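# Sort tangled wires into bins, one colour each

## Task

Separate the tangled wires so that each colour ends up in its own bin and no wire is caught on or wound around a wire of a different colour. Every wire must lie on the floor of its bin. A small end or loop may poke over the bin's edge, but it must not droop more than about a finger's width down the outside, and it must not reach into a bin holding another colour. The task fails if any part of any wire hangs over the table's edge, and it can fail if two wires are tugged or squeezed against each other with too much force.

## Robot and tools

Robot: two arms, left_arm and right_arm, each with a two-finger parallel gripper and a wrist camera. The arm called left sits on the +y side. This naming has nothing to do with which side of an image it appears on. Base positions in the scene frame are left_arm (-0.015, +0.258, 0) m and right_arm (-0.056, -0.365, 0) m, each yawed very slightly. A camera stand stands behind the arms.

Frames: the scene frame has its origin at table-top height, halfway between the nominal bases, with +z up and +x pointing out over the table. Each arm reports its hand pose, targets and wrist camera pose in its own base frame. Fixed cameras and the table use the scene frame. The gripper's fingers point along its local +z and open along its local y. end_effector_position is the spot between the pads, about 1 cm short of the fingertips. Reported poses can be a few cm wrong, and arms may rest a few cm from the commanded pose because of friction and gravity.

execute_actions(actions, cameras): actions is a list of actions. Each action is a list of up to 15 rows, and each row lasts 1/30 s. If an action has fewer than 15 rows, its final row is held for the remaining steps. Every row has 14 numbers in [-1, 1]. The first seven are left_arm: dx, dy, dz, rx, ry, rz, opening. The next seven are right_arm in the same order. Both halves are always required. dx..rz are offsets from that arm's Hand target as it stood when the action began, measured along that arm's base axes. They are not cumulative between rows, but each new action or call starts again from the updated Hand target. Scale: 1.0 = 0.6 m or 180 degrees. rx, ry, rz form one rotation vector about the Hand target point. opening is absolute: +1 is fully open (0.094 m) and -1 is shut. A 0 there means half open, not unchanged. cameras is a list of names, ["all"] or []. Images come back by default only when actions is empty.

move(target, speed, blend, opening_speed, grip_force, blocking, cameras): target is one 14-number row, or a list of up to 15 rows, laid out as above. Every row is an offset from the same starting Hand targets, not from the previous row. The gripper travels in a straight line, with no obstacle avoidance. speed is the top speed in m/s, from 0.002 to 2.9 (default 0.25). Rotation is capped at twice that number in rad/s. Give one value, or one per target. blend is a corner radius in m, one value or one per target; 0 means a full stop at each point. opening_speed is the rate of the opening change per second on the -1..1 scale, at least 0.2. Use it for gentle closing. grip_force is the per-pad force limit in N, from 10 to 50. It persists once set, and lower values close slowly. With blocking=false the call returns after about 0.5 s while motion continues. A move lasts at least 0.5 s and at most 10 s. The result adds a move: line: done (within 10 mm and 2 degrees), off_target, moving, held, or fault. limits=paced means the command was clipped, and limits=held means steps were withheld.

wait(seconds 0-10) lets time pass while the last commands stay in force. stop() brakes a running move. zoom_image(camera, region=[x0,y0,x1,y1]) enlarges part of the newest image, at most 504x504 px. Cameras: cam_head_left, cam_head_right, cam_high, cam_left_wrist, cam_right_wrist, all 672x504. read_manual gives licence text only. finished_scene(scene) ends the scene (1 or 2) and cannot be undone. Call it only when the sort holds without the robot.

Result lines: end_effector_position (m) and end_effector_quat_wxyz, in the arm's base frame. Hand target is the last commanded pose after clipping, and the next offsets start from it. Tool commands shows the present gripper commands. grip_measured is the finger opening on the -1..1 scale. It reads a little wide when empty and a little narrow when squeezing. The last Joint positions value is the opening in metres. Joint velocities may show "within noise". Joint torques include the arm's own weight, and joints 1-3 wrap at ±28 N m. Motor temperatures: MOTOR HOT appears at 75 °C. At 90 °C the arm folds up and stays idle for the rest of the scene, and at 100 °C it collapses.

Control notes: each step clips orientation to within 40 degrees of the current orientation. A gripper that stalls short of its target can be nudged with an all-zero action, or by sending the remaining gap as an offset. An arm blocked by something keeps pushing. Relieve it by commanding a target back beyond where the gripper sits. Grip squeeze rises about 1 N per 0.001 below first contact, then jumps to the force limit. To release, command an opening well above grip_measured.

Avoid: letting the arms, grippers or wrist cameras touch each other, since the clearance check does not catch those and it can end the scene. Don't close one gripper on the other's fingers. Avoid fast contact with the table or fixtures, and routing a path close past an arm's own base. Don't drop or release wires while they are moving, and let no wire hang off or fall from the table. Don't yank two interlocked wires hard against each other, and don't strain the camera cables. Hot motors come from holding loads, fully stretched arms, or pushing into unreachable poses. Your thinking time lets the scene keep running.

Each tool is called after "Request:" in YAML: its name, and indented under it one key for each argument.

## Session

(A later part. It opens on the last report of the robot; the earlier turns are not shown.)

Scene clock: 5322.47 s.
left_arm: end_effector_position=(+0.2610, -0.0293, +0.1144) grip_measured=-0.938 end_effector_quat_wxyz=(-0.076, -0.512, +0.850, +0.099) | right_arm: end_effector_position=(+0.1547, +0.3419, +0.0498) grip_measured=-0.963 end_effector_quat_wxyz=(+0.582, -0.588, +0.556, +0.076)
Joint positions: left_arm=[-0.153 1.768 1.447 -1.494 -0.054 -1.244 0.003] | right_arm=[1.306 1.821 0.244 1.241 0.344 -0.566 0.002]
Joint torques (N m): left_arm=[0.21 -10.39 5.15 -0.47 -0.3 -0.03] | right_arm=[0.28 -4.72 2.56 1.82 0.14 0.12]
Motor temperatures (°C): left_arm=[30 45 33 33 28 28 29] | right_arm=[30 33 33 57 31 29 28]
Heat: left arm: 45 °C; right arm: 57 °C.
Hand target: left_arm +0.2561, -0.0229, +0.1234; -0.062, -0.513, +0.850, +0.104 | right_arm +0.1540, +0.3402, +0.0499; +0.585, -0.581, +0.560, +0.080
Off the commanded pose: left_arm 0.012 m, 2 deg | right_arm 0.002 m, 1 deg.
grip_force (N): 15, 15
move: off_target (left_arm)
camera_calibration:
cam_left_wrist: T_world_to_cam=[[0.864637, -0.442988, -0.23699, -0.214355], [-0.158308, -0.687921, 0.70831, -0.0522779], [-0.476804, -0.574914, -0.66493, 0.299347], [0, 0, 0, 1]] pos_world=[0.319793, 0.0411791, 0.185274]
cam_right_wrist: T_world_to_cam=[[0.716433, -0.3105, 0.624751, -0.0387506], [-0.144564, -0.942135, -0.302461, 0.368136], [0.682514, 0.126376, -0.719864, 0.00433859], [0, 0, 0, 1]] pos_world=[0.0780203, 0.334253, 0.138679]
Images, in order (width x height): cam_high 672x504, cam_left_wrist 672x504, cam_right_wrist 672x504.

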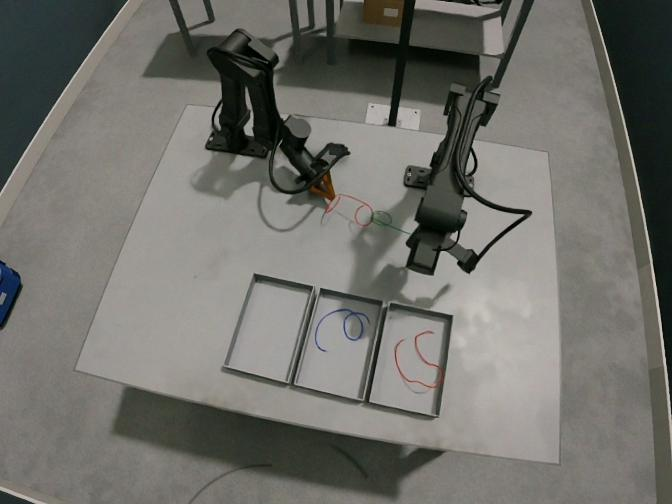

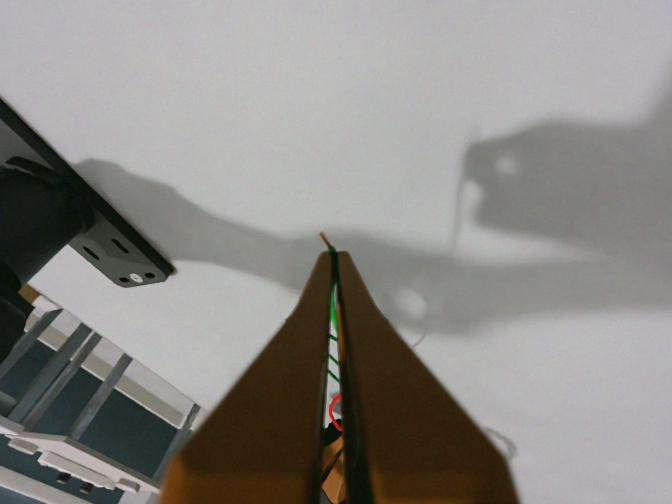

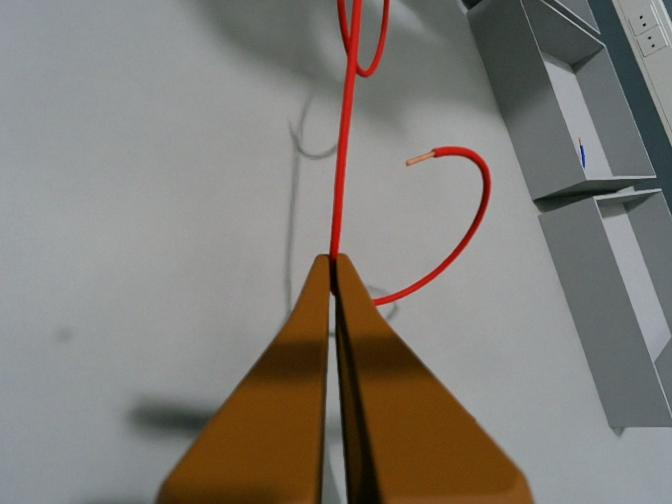

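Request:
move:
  target: [0.0,0.15,0.0,0,0,0,-0.97, 0,0,0,0,0,0,-0.99]
  speed: 0.06
  cameras: ["cam_high"]

Request:
zoom_image:
  camera: "cam_high"
  region: [310, 160, 450, 260]

Scene clock: 5342.80 s.
left_arm: end_effector_position=(+0.2539, +0.0612, +0.1156) grip_measured=-0.938 end_effector_quat_wxyz=(-0.087, -0.511, +0.849, +0.100) | right_arm: end_effector_position=(+0.1547, +0.3419, +0.0498) grip_measured=-0.963 end_effector_quat_wxyz=(+0.582, -0.588, +0.556, +0.076)
Joint positions: left_arm=[0.151 1.753 1.432 -1.488 -0.119 -0.947 0.003] | right_arm=[1.306 1.821 0.244 1.241 0.344 -0.566 0.002]
Joint torques (N m): left_arm=[0.16 -9.74 5.97 -0.16 -0.32 0] | right_arm=[0.36 -4.82 2.56 1.82 0.14 0.17]
Motor temperatures (°C): left_arm=[30 44 33 33 28 28 29] | right_arm=[30 33 32 57 31 29 28]
Heat: left arm: 44 °C; right arm: 57 °C.
Hand target: left_arm +0.2561, +0.0671, +0.1234; -0.062, -0.513, +0.850, +0.104 | right_arm +0.1540, +0.3402, +0.0499; +0.585, -0.581, +0.560, +0.080
Off the commanded pose: left_arm 0.010 m, 3 deg | right_arm 0.002 m, 1 deg.
grip_force (N): 15, 15
move: off_target (left_arm)
Images, in order (width x height): cam_high 672x504.

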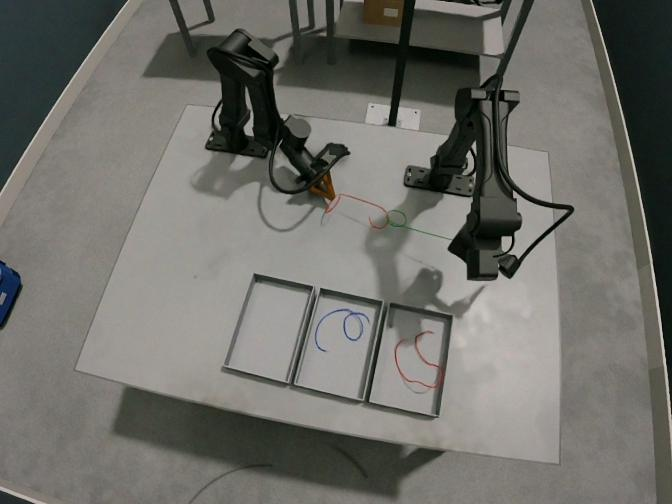

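Scaled by 3.600 from the camera's 672x504 image, which has a finer 960x720 frame.

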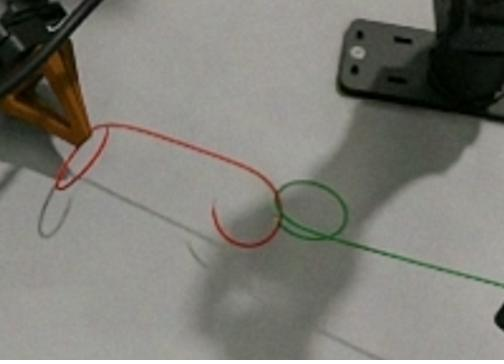

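Request:
move:
  target: [0.03,0.133,0.0,0,0,0,-0.97, 0,0,0,0,0,0,-0.99]
  speed: 0.06
  cameras: ["cam_high"]

Request:
zoom_image:
  camera: "cam_high"
  region: [310, 160, 450, 260]

Scene clock: 5352.97 s.
left_arm: end_effector_position=(+0.2683, +0.1388, +0.1239) grip_measured=-0.938 end_effector_quat_wxyz=(-0.069, -0.512, +0.851, +0.093) | right_arm: end_effector_position=(+0.1547, +0.3419, +0.0498) grip_measured=-0.963 end_effector_quat_wxyz=(+0.582, -0.588, +0.556, +0.076)
Joint positions: left_arm=[0.378 1.84 1.582 -1.482 -0.161 -0.719 0.003] | right_arm=[1.306 1.821 0.244 1.241 0.344 -0.566 0.002]
Joint torques (N m): left_arm=[0.24 -6.67 8.13 -0.02 -0.33 0] | right_arm=[0.4 -4.72 2.47 1.83 0.15 0.17]
Motor temperatures (°C): left_arm=[30 43 33 32 28 28 29] | right_arm=[30 33 32 57 31 29 28]
Heat: left arm: 43 °C; right arm: 57 °C.
Hand target: left_arm +0.2741, +0.1469, +0.1234; -0.062, -0.513, +0.850, +0.104 | right_arm +0.1540, +0.3402, +0.0499; +0.585, -0.581, +0.560, +0.080
Off the commanded pose: left_arm 0.010 m, 2 deg | right_arm 0.002 m, 1 deg.
grip_force (N): 15, 15
move: done
Images, in order (width x height): cam_high 672x504.

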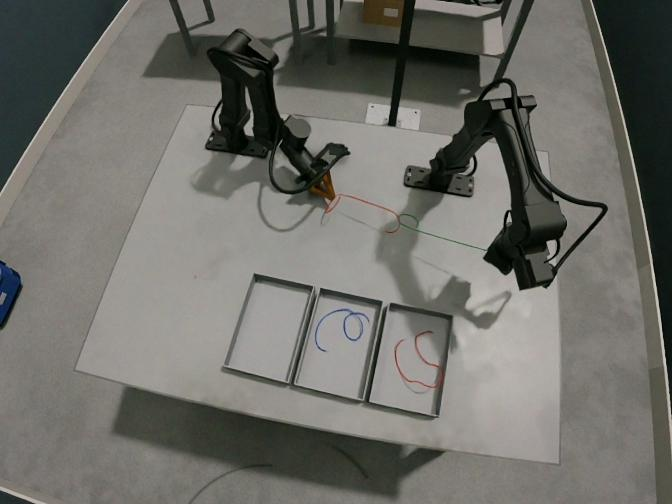

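Scaled by 3.600 from the camera's 672x504 image, which has a finer 960x720 frame.

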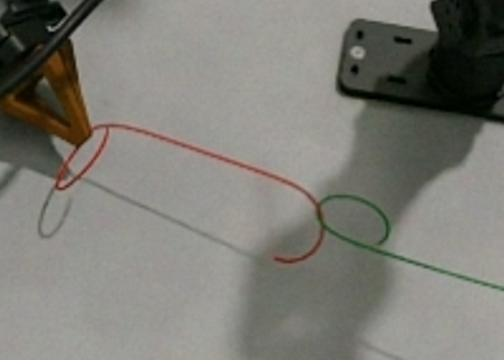

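Request:
move:
  target: [0.0,0.067,0.0,0,0,0,-0.97, 0,-0.083,0.04,0,0,0,-0.99]
  speed: 0.05
  cameras: ["cam_high"]

Request:
zoom_image:
  camera: "cam_high"
  region: [300, 160, 460, 260]

Scene clock: 5360.73 s.
left_arm: end_effector_position=(+0.2696, +0.1782, +0.1246) grip_measured=-0.938 end_effector_quat_wxyz=(-0.067, -0.512, +0.852, +0.093) | right_arm: end_effector_position=(+0.1539, +0.2937, +0.0735) grip_measured=-0.963 end_effector_quat_wxyz=(+0.585, -0.580, +0.561, +0.081)
Joint positions: left_arm=[0.483 1.901 1.665 -1.482 -0.177 -0.613 0.003] | right_arm=[1.237 1.481 0.08 1.081 0.282 -0.573 0.002]
Joint torques (N m): left_arm=[0.31 -7.1 8.2 0.02 -0.33 -0.01] | right_arm=[-0.49 -4.94 3.43 1.58 0.02 -0.03]
Motor temperatures (°C): left_arm=[30 43 33 32 28 28 29] | right_arm=[30 33 32 57 31 29 28]
Heat: left arm: 43 °C; right arm: 57 °C.
Hand target: left_arm +0.2741, +0.1871, +0.1235; -0.062, -0.513, +0.850, +0.104 | right_arm +0.1541, +0.2903, +0.0740; +0.585, -0.580, +0.560, +0.080
Off the commanded pose: left_arm 0.010 m, 1 deg | right_arm 0.003 m, 0 deg.
grip_force (N): 15, 15
move: done
Images, in order (width x height): cam_high 672x504.

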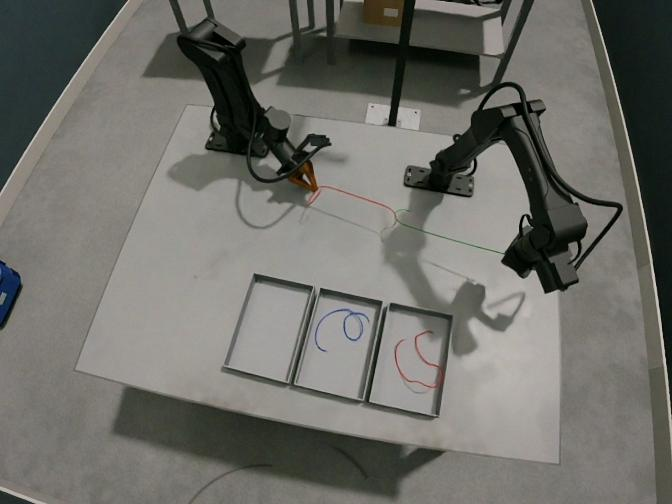

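Scaled by 3.150 from the camera's 672x504 image, which has a finer 960x720 frame.

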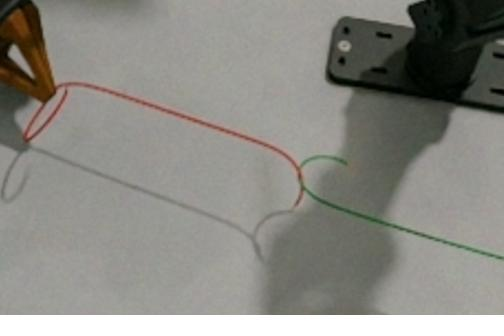

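Request:
move:
  target: [0.0,0.04,0.0,0,0,0,-0.97, 0,-0.05,0.03,0,0,0,-0.99]
  speed: 0.04
  cameras: ["cam_high"]

Request:
zoom_image:
  camera: "cam_high"
  region: [280, 150, 560, 310]

Scene clock: 5368.43 s.
left_arm: end_effector_position=(+0.2716, +0.2023, +0.1249) grip_measured=-0.938 end_effector_quat_wxyz=(-0.063, -0.512, +0.852, +0.092) | right_arm: end_effector_position=(+0.1554, +0.2652, +0.0968) grip_measured=-0.963 end_effector_quat_wxyz=(+0.589, -0.577, +0.559, +0.082)
Joint positions: left_arm=[0.539 1.945 1.728 -1.482 -0.185 -0.554 0.003] | right_arm=[1.161 1.064 0.036 0.724 0.211 -0.597 0.002]
Joint torques (N m): left_arm=[0.42 -7.46 8.24 0.01 -0.34 0] | right_arm=[-0.36 -2.71 4.56 1.58 0.01 -0.02]
Motor temperatures (°C): left_arm=[30 42 34 32 28 28 29] | right_arm=[30 32 32 57 31 29 28]
Heat: left arm: 42 °C; right arm: 57 °C.
Hand target: left_arm +0.2740, +0.2111, +0.1235; -0.062, -0.513, +0.850, +0.104 | right_arm +0.1540, +0.2604, +0.0920; +0.585, -0.581, +0.560, +0.080
Off the commanded pose: left_arm 0.009 m, 1 deg | right_arm 0.007 m, 1 deg.
grip_force (N): 15, 15
move: done
Images, in order (width x height): cam_high 672x504.

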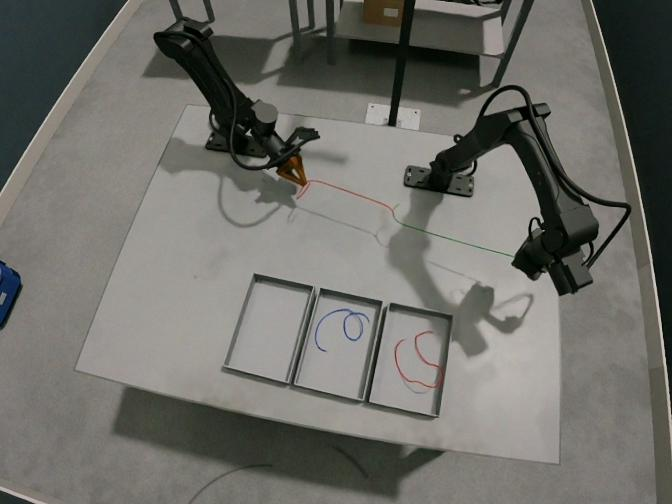

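Scaled by 1.800 from the camera's 672x504 image, which has a finer 960x720 frame.

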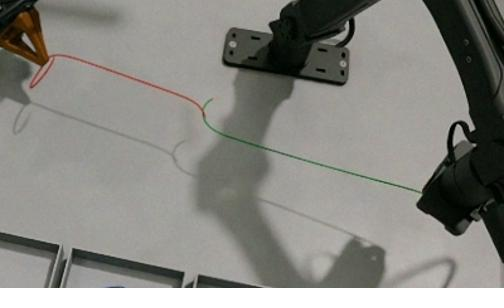

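Request:
move:
  target: [0.0,0.025,0.0,0,0,0,-0.97, 0,-0.035,0.03,0,0,0,-0.99]
  speed: 0.03
  cameras: ["cam_high"]

Request:
zoom_image:
  camera: "cam_high"
  region: [280, 150, 560, 310]

Scene clock: 5376.37 s.
left_arm: end_effector_position=(+0.2731, +0.2186, +0.1253) grip_measured=-0.938 end_effector_quat_wxyz=(-0.059, -0.512, +0.852, +0.094) | right_arm: end_effector_position=(+0.1538, +0.2395, +0.1075) grip_measured=-0.963 end_effector_quat_wxyz=(+0.582, -0.581, +0.563, +0.079)
Joint positions: left_arm=[0.574 1.976 1.774 -1.482 -0.192 -0.519 0.003] | right_arm=[1.087 0.688 0.036 0.334 0.143 -0.62 0.002]
Joint torques (N m): left_arm=[0.38 -7.71 8.24 -0.02 -0.32 0] | right_arm=[-0.4 -1.17 7.27 1.6 -0.07 -0.02]
Motor temperatures (°C): left_arm=[30 42 34 32 28 28 29] | right_arm=[30 32 33 57 31 29 28]
Heat: left arm: 42 °C; right arm: 57 °C.
Hand target: left_arm +0.2741, +0.2261, +0.1235; -0.062, -0.513, +0.850, +0.104 | right_arm +0.1540, +0.2394, +0.1100; +0.585, -0.581, +0.560, +0.080
Off the commanded pose: left_arm 0.008 m, 1 deg | right_arm 0.003 m, 0 deg.
grip_force (N): 15, 15
move: done
Images, in order (width x height): cam_high 672x504.

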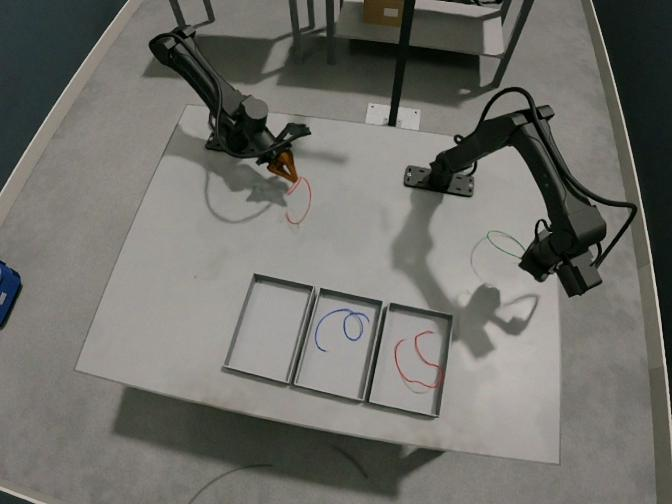

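Scaled by 1.800 from the camera's 672x504 image, which has a finer 960x720 frame.

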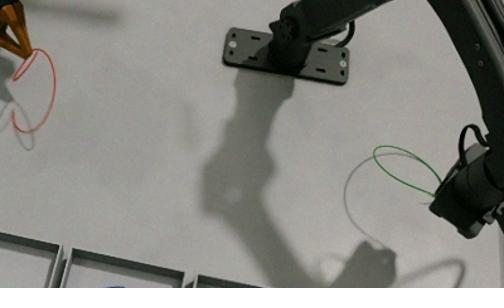

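Request:
wait:
  seconds: 0.1
  cameras: ["cam_left_wrist","cam_right_wrist"]

Scene clock: 5387.40 s.
left_arm: end_effector_position=(+0.2731, +0.2186, +0.1253) grip_measured=-0.938 end_effector_quat_wxyz=(-0.059, -0.512, +0.852, +0.094) | right_arm: end_effector_position=(+0.1537, +0.2395, +0.1074) grip_measured=-0.963 end_effector_quat_wxyz=(+0.582, -0.581, +0.563, +0.079)
Joint positions: left_arm=[0.574 1.976 1.774 -1.482 -0.192 -0.519 0.003] | right_arm=[1.087 0.688 0.036 0.334 0.142 -0.62 0.002]
Joint torques (N m): left_arm=[0.39 -7.72 8.2 -0.03 -0.32 -0.01] | right_arm=[-0.5 -1.24 7.19 1.59 -0.02 -0.05]
Motor temperatures (°C): left_arm=[30 41 33 32 28 28 29] | right_arm=[30 32 33 58 31 29 28]
Heat: left arm: 41 °C; right arm: 58 °C.
Hand target: left_arm +0.2741, +0.2261, +0.1235; -0.062, -0.513, +0.850, +0.104 | right_arm +0.1540, +0.2394, +0.1100; +0.585, -0.581, +0.560, +0.080
Tool commands: left_gripper/opening=-0.97 right_gripper/opening=-0.99
Off the commanded pose: left_arm 0.008 m, 1 deg | right_arm 0.003 m, 0 deg.
grip_force (N): 15, 15
wait: 0.10 s; at rest from the start
camera_calibration:
cam_left_wrist: T_world_to_cam=[[0.869794, -0.445879, -0.211306, -0.11642], [-0.186469, -0.693533, 0.695875, 0.122929], [-0.456824, -0.565866, -0.686373, 0.450194], [0, 0, 0, 1]] pos_world=[0.329843, 0.288096, 0.198857]
cam_right_wrist: T_world_to_cam=[[0.72025, -0.324555, 0.61311, -0.101828], [-0.158803, -0.937477, -0.309707, 0.29077], [0.675294, 0.125702, -0.726758, 0.0613179], [0, 0, 0, 1]] pos_world=[0.0781091, 0.231833, 0.197048]
Images, in order (width x height): cam_left_wrist 672x504, cam_right_wrist 672x504.

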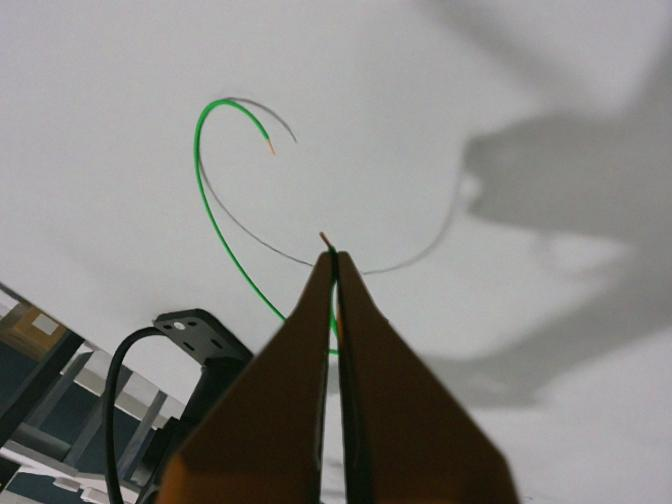

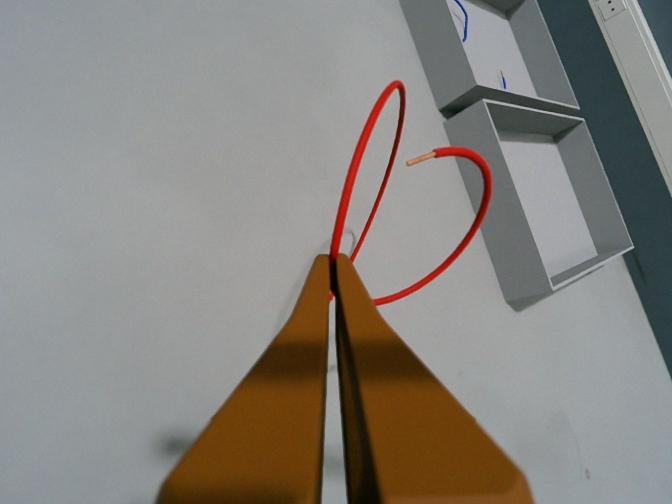

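Request:
move:
  target:
    - [0.0,0.0,0.15,0,0,0,-0.97, 0,0,0,0,0,0,-0.99]
    - [0.1265,-0.5435,0.165,-0.163,-0.228,0.009,-0.97, 0,0,0,0,0,0,-0.99]
  speed: 0.2
  blend: 0.03
  cameras: ["cam_high","cam_left_wrist"]

Scene clock: 5441.60 s.
left_arm: end_effector_position=(+0.3532, -0.1019, +0.2146) grip_measured=-0.938 end_effector_quat_wxyz=(+0.095, -0.498, +0.811, -0.290) | right_arm: end_effector_position=(+0.1537, +0.2395, +0.1074) grip_measured=-0.963 end_effector_quat_wxyz=(+0.582, -0.581, +0.563, +0.079)
Joint positions: left_arm=[-0.127 1.459 1.381 -0.953 0.323 -1.319 0.003] | right_arm=[1.087 0.688 0.036 0.334 0.142 -0.62 0.002]
Joint torques (N m): left_arm=[-0.24 -8.4 6.06 1.53 0 0] | right_arm=[-0.32 -1.05 7.41 1.58 0 -0.04]
Motor temperatures (°C): left_arm=[30 41 33 32 28 28 29] | right_arm=[30 31 33 59 31 29 28]
Heat: left arm: 41 °C; right arm: 59 °C.
Hand target: left_arm +0.3500, -0.1000, +0.2226; +0.110, -0.496, +0.809, -0.295 | right_arm +0.1540, +0.2394, +0.1100; +0.585, -0.581, +0.560, +0.080
Off the commanded pose: left_arm 0.009 m, 2 deg | right_arm 0.003 m, 0 deg.
grip_force (N): 15, 15
move: done
camera_calibration:
cam_left_wrist: T_world_to_cam=[[0.75728, -0.317768, 0.57057, -0.4251], [-0.652757, -0.340391, 0.676788, 0.0582131], [-0.0208446, -0.884962, -0.465197, 0.132701], [0, 0, 0, 1]] pos_world=[0.362685, 0.00216729, 0.264884]
Images, in order (width x height): cam_high 672x504, cam_left_wrist 672x504.

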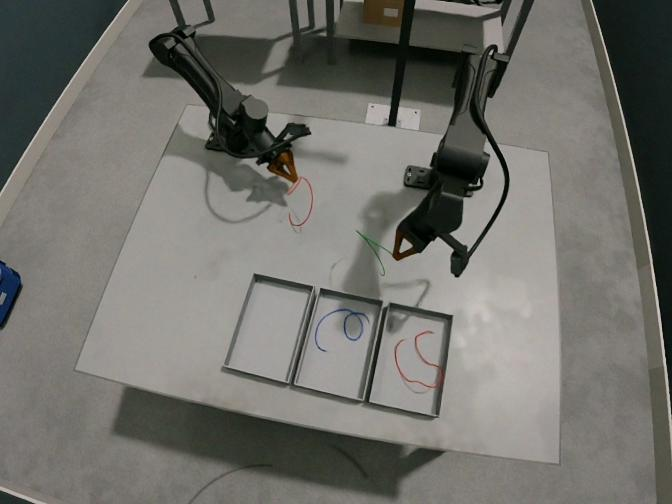

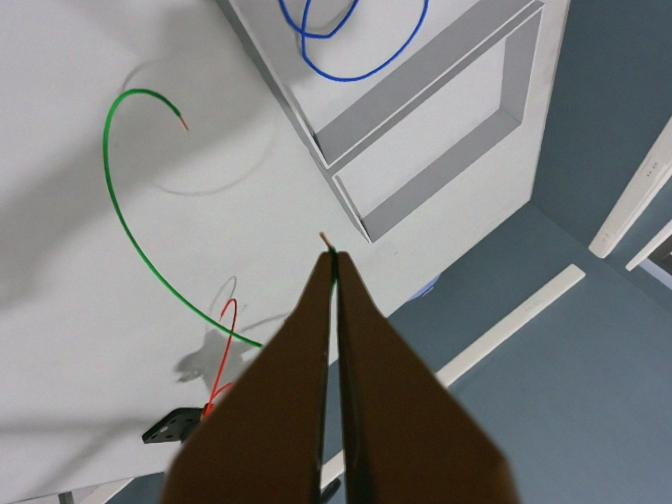

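Request:
move:
  target: [0.227,-0.366,0.045,0,0,0,-0.97, 0,0,0,0,0,0,-0.99]
  speed: 0.15
  cameras: ["cam_high","cam_head_right"]

Scene clock: 5477.00 s.
left_arm: end_effector_position=(+0.4816, -0.3213, +0.2626) grip_measured=-0.938 end_effector_quat_wxyz=(+0.118, -0.485, +0.800, -0.332) | right_arm: end_effector_position=(+0.1537, +0.2395, +0.1074) grip_measured=-0.963 end_effector_quat_wxyz=(+0.582, -0.581, +0.563, +0.079)
Joint positions: left_arm=[-0.565 2.413 2.843 -1.284 0.079 -1.686 0.003] | right_arm=[1.087 0.688 0.036 0.334 0.142 -0.62 0.002]
Joint torques (N m): left_arm=[-0.02 -10.47 8.08 1.56 -0.18 -0.02] | right_arm=[-0.4 -1.21 7.35 1.59 -0.02 -0.04]
Motor temperatures (°C): left_arm=[30 42 33 36 28 28 29] | right_arm=[30 31 34 58 31 29 28]
Heat: left arm: 42 °C; right arm: 58 °C.
Hand target: left_arm +0.4863, -0.3195, +0.2494; +0.110, -0.496, +0.809, -0.295 | right_arm +0.1540, +0.2394, +0.1100; +0.585, -0.581, +0.560, +0.080
Off the commanded pose: left_arm 0.014 m, 5 deg | right_arm 0.003 m, 0 deg.
elbow stopped short (left arm): the move would have taken joint 3 (elbow) straighter than the controller allows.
grip_force (N): 15, 15
move: off_target (left_arm)
Images, in order (width x height): cam_head_right 672x504, cam_high 672x504.

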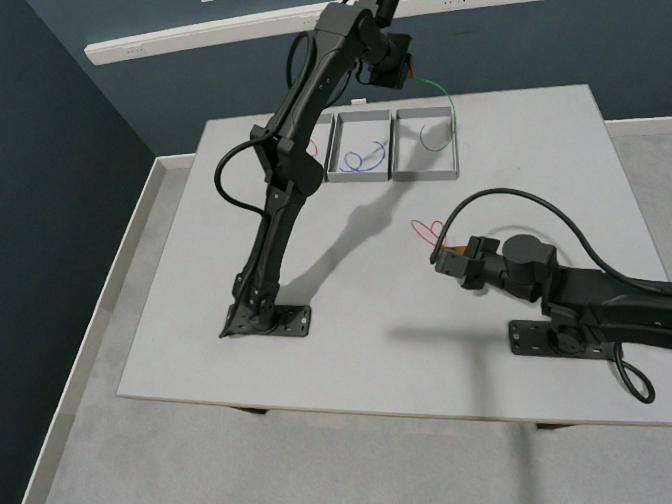

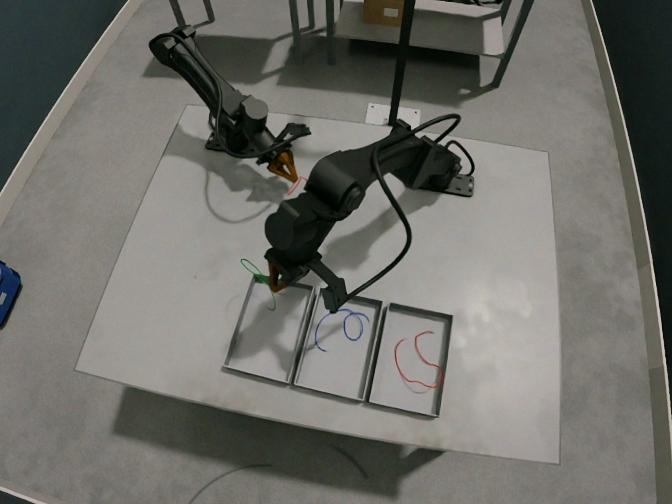

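Request:
move:
  target: [0.03,-0.01,-0.175,0,0,0,-0.97, 0,0,0,0,0,0,-0.99]
  speed: 0.1
  cameras: ["cam_high","cam_left_wrist"]

Request:
zoom_image:
  camera: "cam_high"
  region: [210, 240, 350, 390]

Scene clock: 5487.67 s.
left_arm: end_effector_position=(+0.5026, -0.3316, +0.1251) grip_measured=-0.938 end_effector_quat_wxyz=(+0.095, -0.498, +0.813, -0.285) | right_arm: end_effector_position=(+0.1537, +0.2395, +0.1074) grip_measured=-0.963 end_effector_quat_wxyz=(+0.582, -0.581, +0.563, +0.079)
Joint positions: left_arm=[-0.561 2.369 2.24 -0.836 0.079 -1.685 0.003] | right_arm=[1.087 0.688 0.036 0.334 0.142 -0.62 0.002]
Joint torques (N m): left_arm=[0.4 -16.92 6.35 1.61 -0.12 0.07] | right_arm=[-0.39 -0.99 7.27 1.59 -0.05 -0.03]
Motor temperatures (°C): left_arm=[30 43 34 36 28 28 29] | right_arm=[30 31 34 58 31 29 28]
Heat: left arm: 43 °C; right arm: 58 °C.
Hand target: left_arm +0.5043, -0.3255, +0.1445; +0.110, -0.496, +0.809, -0.295 | right_arm +0.1540, +0.2394, +0.1100; +0.585, -0.581, +0.560, +0.080
Off the commanded pose: left_arm 0.020 m, 2 deg | right_arm 0.003 m, 0 deg.
grip_force (N): 15, 15
move: off_target (left_arm)
camera_calibration:
cam_left_wrist: T_world_to_cam=[[0.759698, -0.324439, 0.563559, -0.562693], [-0.649825, -0.346486, 0.676517, 0.134719], [-0.0242231, -0.880163, -0.474053, -0.104709], [0, 0, 0, 1]] pos_world=[0.512484, -0.228042, 0.176333]
Images, in order (width x height): cam_high 672x504, cam_left_wrist 672x504.

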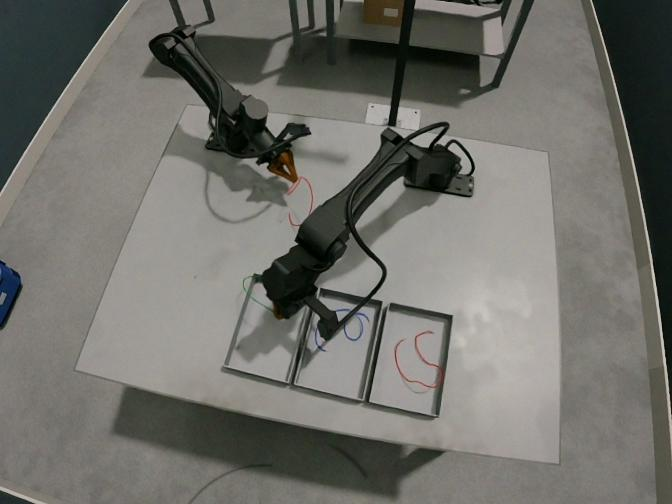

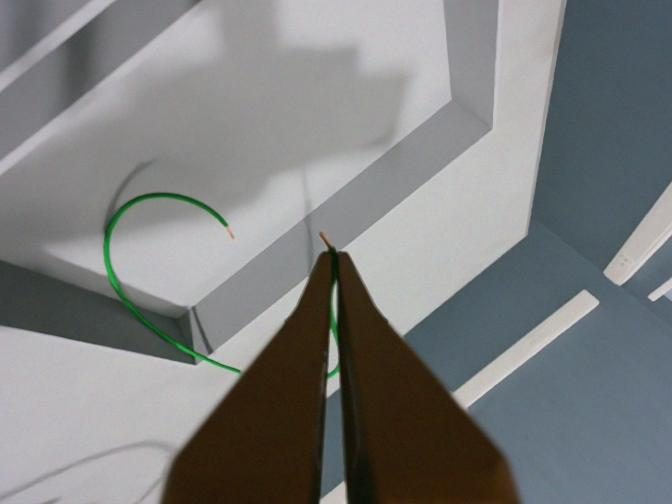

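Scaled by 3.360 from the camera's 672x504 image, which has a finer 960x720 frame.

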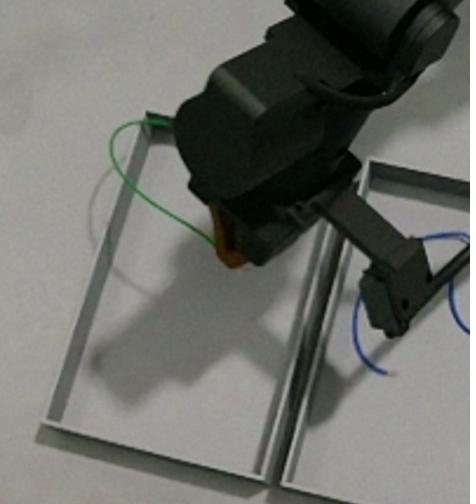

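Request:
move:
  target: [0.04,0.03,-0.055,0,0,0,-0.97, 0,0,0,0,0,0,-0.99]
  speed: 0.08
  cameras: ["cam_left_wrist"]

Request:
wait:
  seconds: 0.1
  cameras: ["cam_high"]

Request:
zoom_image:
  camera: "cam_high"
  region: [210, 240, 350, 390]

Scene clock: 5509.50 s.
left_arm: end_effector_position=(+0.5300, -0.3075, +0.1224) grip_measured=-0.938 end_effector_quat_wxyz=(+0.114, -0.498, +0.804, -0.303) | right_arm: end_effector_position=(+0.1537, +0.2395, +0.1074) grip_measured=-0.963 end_effector_quat_wxyz=(+0.582, -0.581, +0.563, +0.079)
Joint positions: left_arm=[-0.499 2.369 2.2 -0.747 0.097 -1.641 0.003] | right_arm=[1.087 0.688 0.036 0.334 0.142 -0.62 0.002]
Joint torques (N m): left_arm=[-0.18 -13.05 6.28 1.69 0.05 0.08] | right_arm=[-0.39 -1.09 7.32 1.6 -0.04 -0.07]
Motor temperatures (°C): left_arm=[30 45 33 37 28 28 29] | right_arm=[30 31 34 58 31 29 28]
Heat: left arm: 45 °C; right arm: 58 °C.
Hand target: left_arm +0.5283, -0.3075, +0.1114; +0.110, -0.496, +0.809, -0.295 | right_arm +0.1540, +0.2394, +0.1100; +0.585, -0.581, +0.560, +0.080
Off the commanded pose: left_arm 0.011 m, 1 deg | right_arm 0.003 m, 0 deg.
grip_force (N): 15, 15
move: off_target (left_arm)
camera_calibration:
cam_left_wrist: T_world_to_cam=[[0.735096, -0.30241, 0.60678, -0.55965], [-0.677814, -0.346545, 0.64844, 0.180989], [0.0141819, -0.88795, -0.459722, -0.10866], [0, 0, 0, 1]] pos_world=[0.535615, -0.203007, 0.172271]
Images, in order (width x height): cam_left_wrist 672x504.

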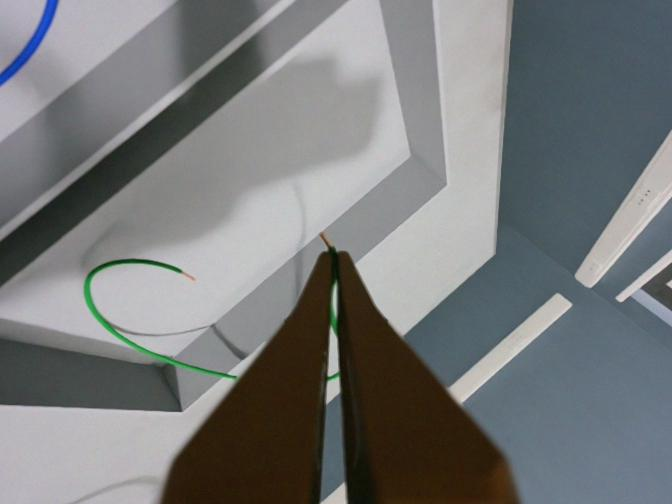

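Scene clock: 5509.60 s.
left_arm: end_effector_position=(+0.5300, -0.3075, +0.1224) grip_measured=-0.938 end_effector_quat_wxyz=(+0.114, -0.498, +0.804, -0.303) | right_arm: end_effector_position=(+0.1537, +0.2395, +0.1074) grip_measured=-0.963 end_effector_quat_wxyz=(+0.582, -0.581, +0.563, +0.079)
Joint positions: left_arm=[-0.499 2.369 2.2 -0.747 0.097 -1.641 0.003] | right_arm=[1.087 0.688 0.036 0.334 0.142 -0.62 0.002]
Joint torques (N m): left_arm=[-0.16 -13.07 6.23 1.68 0.04 0.07] | right_arm=[-0.39 -1.21 7.39 1.64 -0.01 -0.04]
Motor temperatures (°C): left_arm=[30 45 33 37 28 28 29] | right_arm=[30 31 34 58 31 29 28]
Heat: left arm: 45 °C; right arm: 58 °C.
Hand target: left_arm +0.5282, -0.3074, +0.1113; +0.110, -0.496, +0.809, -0.295 | right_arm +0.1540, +0.2394, +0.1100; +0.585, -0.581, +0.560, +0.080
Tool commands: left_gripper/opening=-0.97 right_gripper/opening=-0.99
Off the commanded pose: left_arm 0.011 m, 1 deg | right_arm 0.003 m, 0 deg.
grip_force (N): 15, 15
wait: 0.10 s; no rest
Images, in order (width x height): cam_high 672x504.

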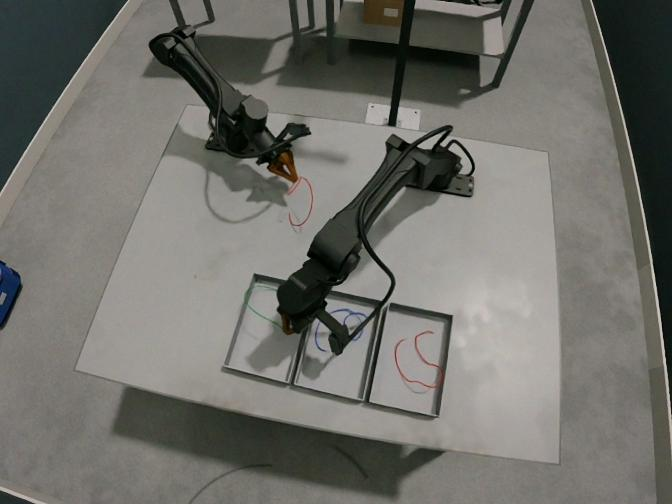

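Scaled by 3.360 from the camera's 672x504 image, which has a finer 960x720 frame.

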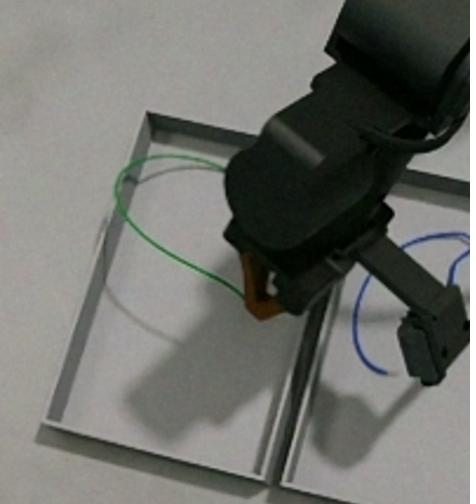

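Request:
move:
  target: [0.0,0.0,-0.075,0,0,0,-0.97, 0,0,0,0,0,0,-0.99]
  speed: 0.06
  cameras: ["cam_left_wrist","cam_high"]

Request:
zoom_image:
  camera: "cam_high"
  region: [210, 240, 390, 390]

Scene clock: 5520.83 s.
left_arm: end_effector_position=(+0.5306, -0.3079, +0.0815) grip_measured=-0.938 end_effector_quat_wxyz=(+0.115, -0.497, +0.804, -0.306) | right_arm: end_effector_position=(+0.1537, +0.2395, +0.1074) grip_measured=-0.963 end_effector_quat_wxyz=(+0.582, -0.581, +0.563, +0.079)
Joint positions: left_arm=[-0.499 2.369 2.034 -0.575 0.097 -1.641 0.003] | right_arm=[1.087 0.688 0.036 0.334 0.142 -0.62 0.002]
Joint torques (N m): left_arm=[-0.16 -12.51 6.43 1.68 0.02 0.07] | right_arm=[-0.53 -1.17 7.21 1.59 -0.04 -0.06]
Motor temperatures (°C): left_arm=[30 45 33 37 28 28 29] | right_arm=[30 31 34 58 31 29 28]
Heat: left arm: 45 °C; right arm: 58 °C.
Hand target: left_arm +0.5283, -0.3075, +0.0664; +0.110, -0.496, +0.809, -0.295 | right_arm +0.1540, +0.2394, +0.1100; +0.585, -0.581, +0.560, +0.080
Off the commanded pose: left_arm 0.015 m, 2 deg | right_arm 0.003 m, 0 deg.
grip_force (N): 15, 15
move: off_target (left_arm)
camera_calibration:
cam_left_wrist: T_world_to_cam=[[0.731625, -0.300999, 0.611657, -0.533492], [-0.681516, -0.344214, 0.645796, 0.210561], [0.016157, -0.889335, -0.456971, -0.129426], [0, 0, 0, 1]] pos_world=[0.535907, -0.203205, 0.131191]
Images, in order (width x height): cam_high 672x504, cam_left_wrist 672x504.

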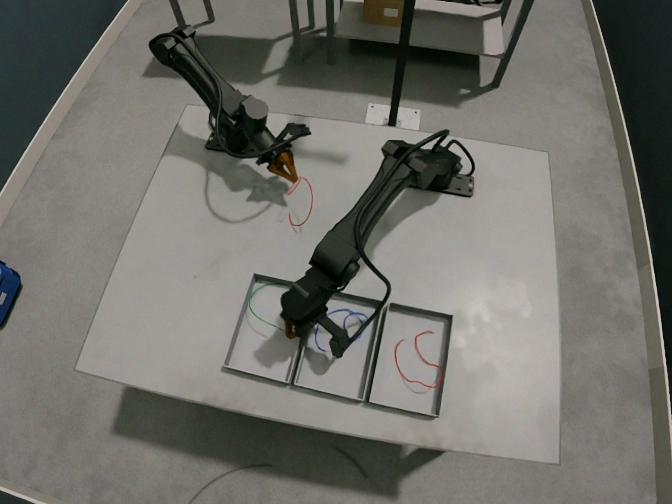

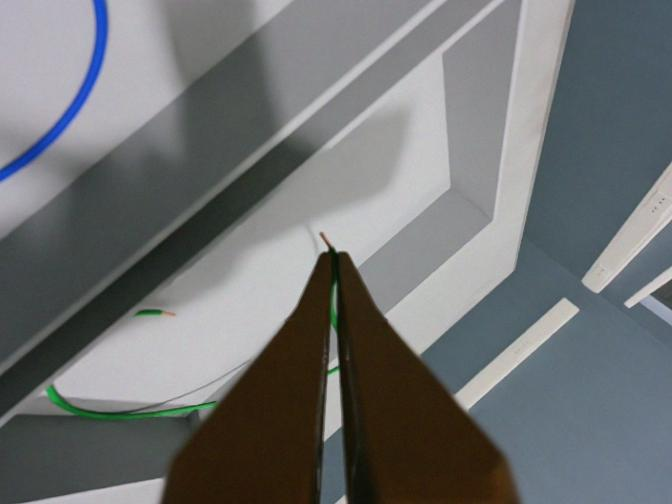

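Scaled by 2.800 from the camera's 672x504 image, which has a finer 960x720 frame.

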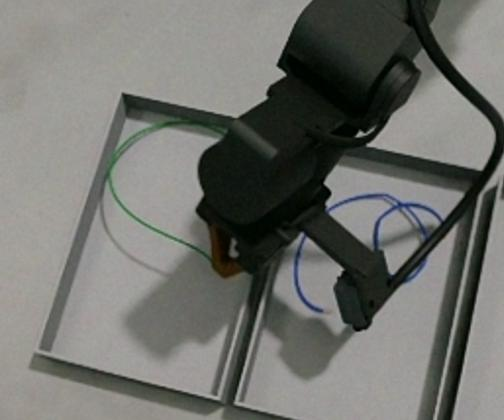

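Request:
move:
  target: [0.0,0.0,-0.05,0,0,0,-0.97, 0,0,0,0,0,0,-0.99]
  speed: 0.05
  cameras: ["cam_left_wrist","cam_high"]

Request:
zoom_image:
  camera: "cam_high"
  region: [210, 240, 390, 390]

Scene clock: 5528.93 s.
left_arm: end_effector_position=(+0.5316, -0.3085, +0.0607) grip_measured=-0.938 end_effector_quat_wxyz=(+0.119, -0.496, +0.802, -0.312) | right_arm: end_effector_position=(+0.1537, +0.2395, +0.1074) grip_measured=-0.963 end_effector_quat_wxyz=(+0.582, -0.581, +0.563, +0.079)
Joint positions: left_arm=[-0.499 2.376 1.953 -0.473 0.097 -1.641 0.003] | right_arm=[1.087 0.688 0.036 0.334 0.142 -0.62 0.002]
Joint torques (N m): left_arm=[-0.12 -11.34 6.39 1.71 0.02 0.08] | right_arm=[-0.43 -1.06 7.3 1.62 -0.05 -0.04]
Motor temperatures (°C): left_arm=[30 45 34 37 28 28 29] | right_arm=[30 31 34 58 31 29 28]
Heat: left arm: 45 °C; right arm: 58 °C.
Hand target: left_arm +0.5283, -0.3075, +0.0364; +0.110, -0.496, +0.809, -0.295 | right_arm +0.1540, +0.2394, +0.1100; +0.585, -0.581, +0.560, +0.080
Off the commanded pose: left_arm 0.024 m, 2 deg | right_arm 0.003 m, 0 deg.
grip_force (N): 15, 15
move: off_target (left_arm)
camera_calibration:
cam_left_wrist: T_world_to_cam=[[0.723534, -0.296624, 0.623307, -0.5167], [-0.689934, -0.339664, 0.639233, 0.230837], [0.0221027, -0.892548, -0.45041, -0.144015], [0, 0, 0, 1]] pos_world=[0.536295, -0.203399, 0.109638]
Images, in order (width x height): cam_high 672x504, cam_left_wrist 672x504.

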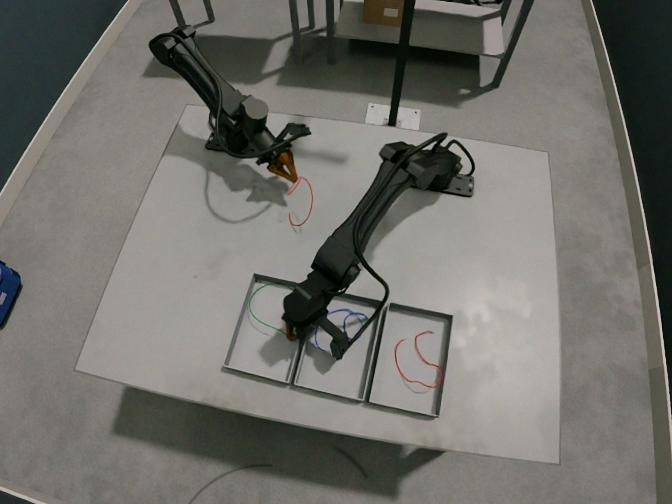

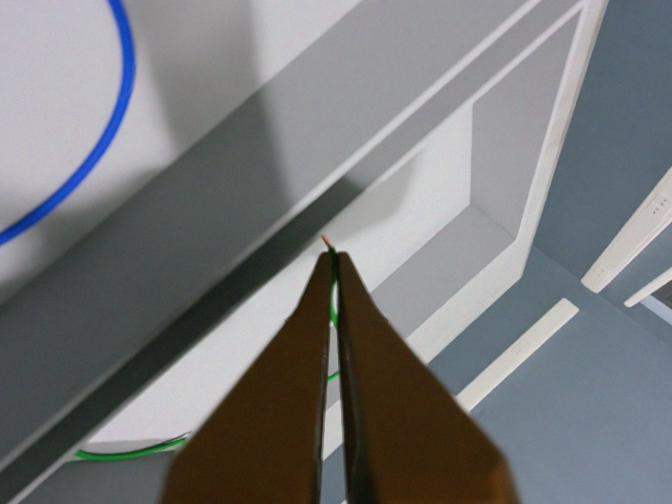

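Scaled by 2.800 from the camera's 672x504 image, which has a finer 960x720 frame.

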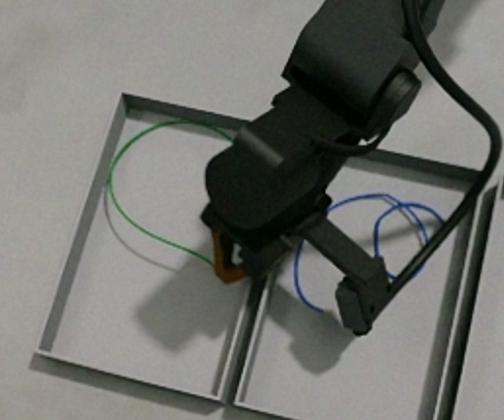

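Request:
move:
  target:
    - [0.0,0.0,-0.022,0,0,0,-0.97, 0,0,0,0,0,0,-0.99]
    - [0.0,0.0,-0.022,0,0,0,-0.8, 0,0,0,0,0,0,-0.99]
  speed: 0.05
  opening_speed: 0.2
  cameras: ["cam_left_wrist","cam_high"]

Request:
zoom_image:
  camera: "cam_high"
  region: [210, 240, 390, 390]

Scene clock: 5541.10 s.
left_arm: end_effector_position=(+0.5347, -0.3106, +0.0521) grip_measured=-0.803 end_effector_quat_wxyz=(+0.122, -0.493, +0.800, -0.320) | right_arm: end_effector_position=(+0.1537, +0.2395, +0.1074) grip_measured=-0.963 end_effector_quat_wxyz=(+0.582, -0.581, +0.563, +0.079)
Joint positions: left_arm=[-0.499 2.388 1.928 -0.417 0.099 -1.64 0.009] | right_arm=[1.087 0.688 0.036 0.334 0.142 -0.62 0.002]
Joint torques (N m): left_arm=[-0.16 -11.22 6.22 1.59 0 0.08] | right_arm=[-0.36 -1.24 7.32 1.58 -0.02 -0.04]
Motor temperatures (°C): left_arm=[30 44 33 37 28 28 29] | right_arm=[30 31 34 57 31 29 28]
Heat: left arm: 44 °C; right arm: 57 °C.
Hand target: left_arm +0.5283, -0.3075, +0.0231; +0.110, -0.496, +0.809, -0.295 | right_arm +0.1540, +0.2394, +0.1100; +0.585, -0.581, +0.560, +0.080
Off the commanded pose: left_arm 0.030 m, 3 deg | right_arm 0.003 m, 0 deg.
grip_force (N): 15, 15
move: off_target (left_arm); target 2's new opening was sent with left_arm's hand 0.028 m and 3 deg from that target
camera_calibration:
cam_left_wrist: T_world_to_cam=[[0.713341, -0.291465, 0.637333, -0.507975], [-0.700272, -0.332305, 0.631817, 0.24596], [0.0276359, -0.897007, -0.441152, -0.154701], [0, 0, 0, 1]] pos_world=[0.538874, -0.205091, 0.100101]
Images, in order (width x height): cam_high 672x504, cam_left_wrist 672x504.

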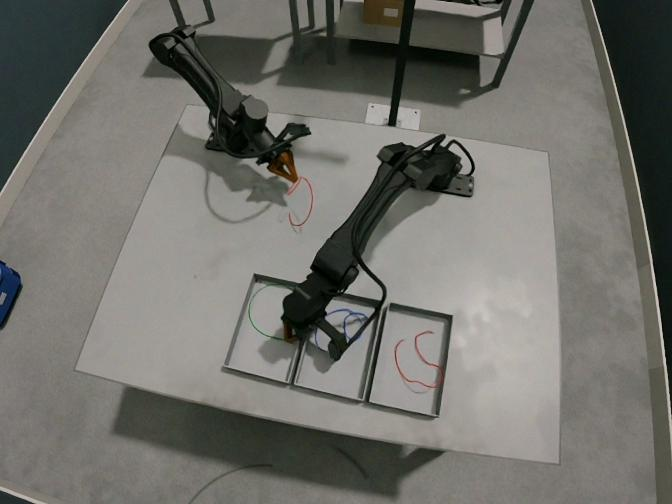

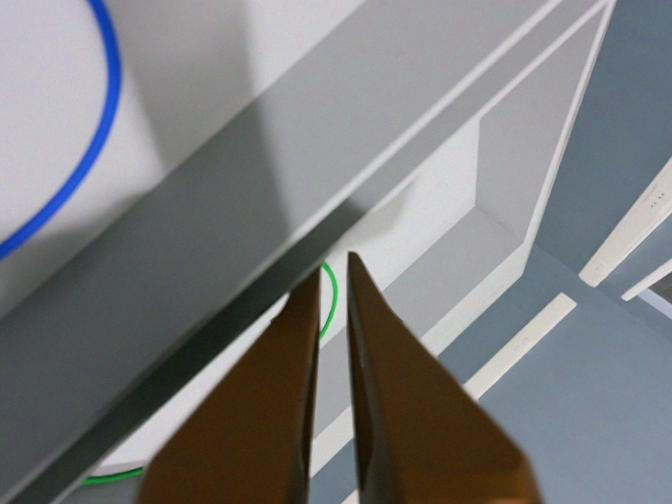

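Scaled by 2.800 from the camera's 672x504 image, which has a finer 960x720 frame.

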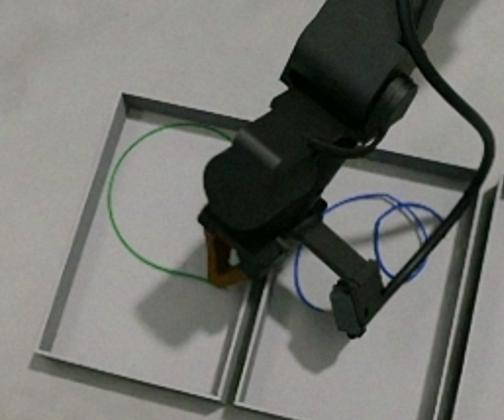

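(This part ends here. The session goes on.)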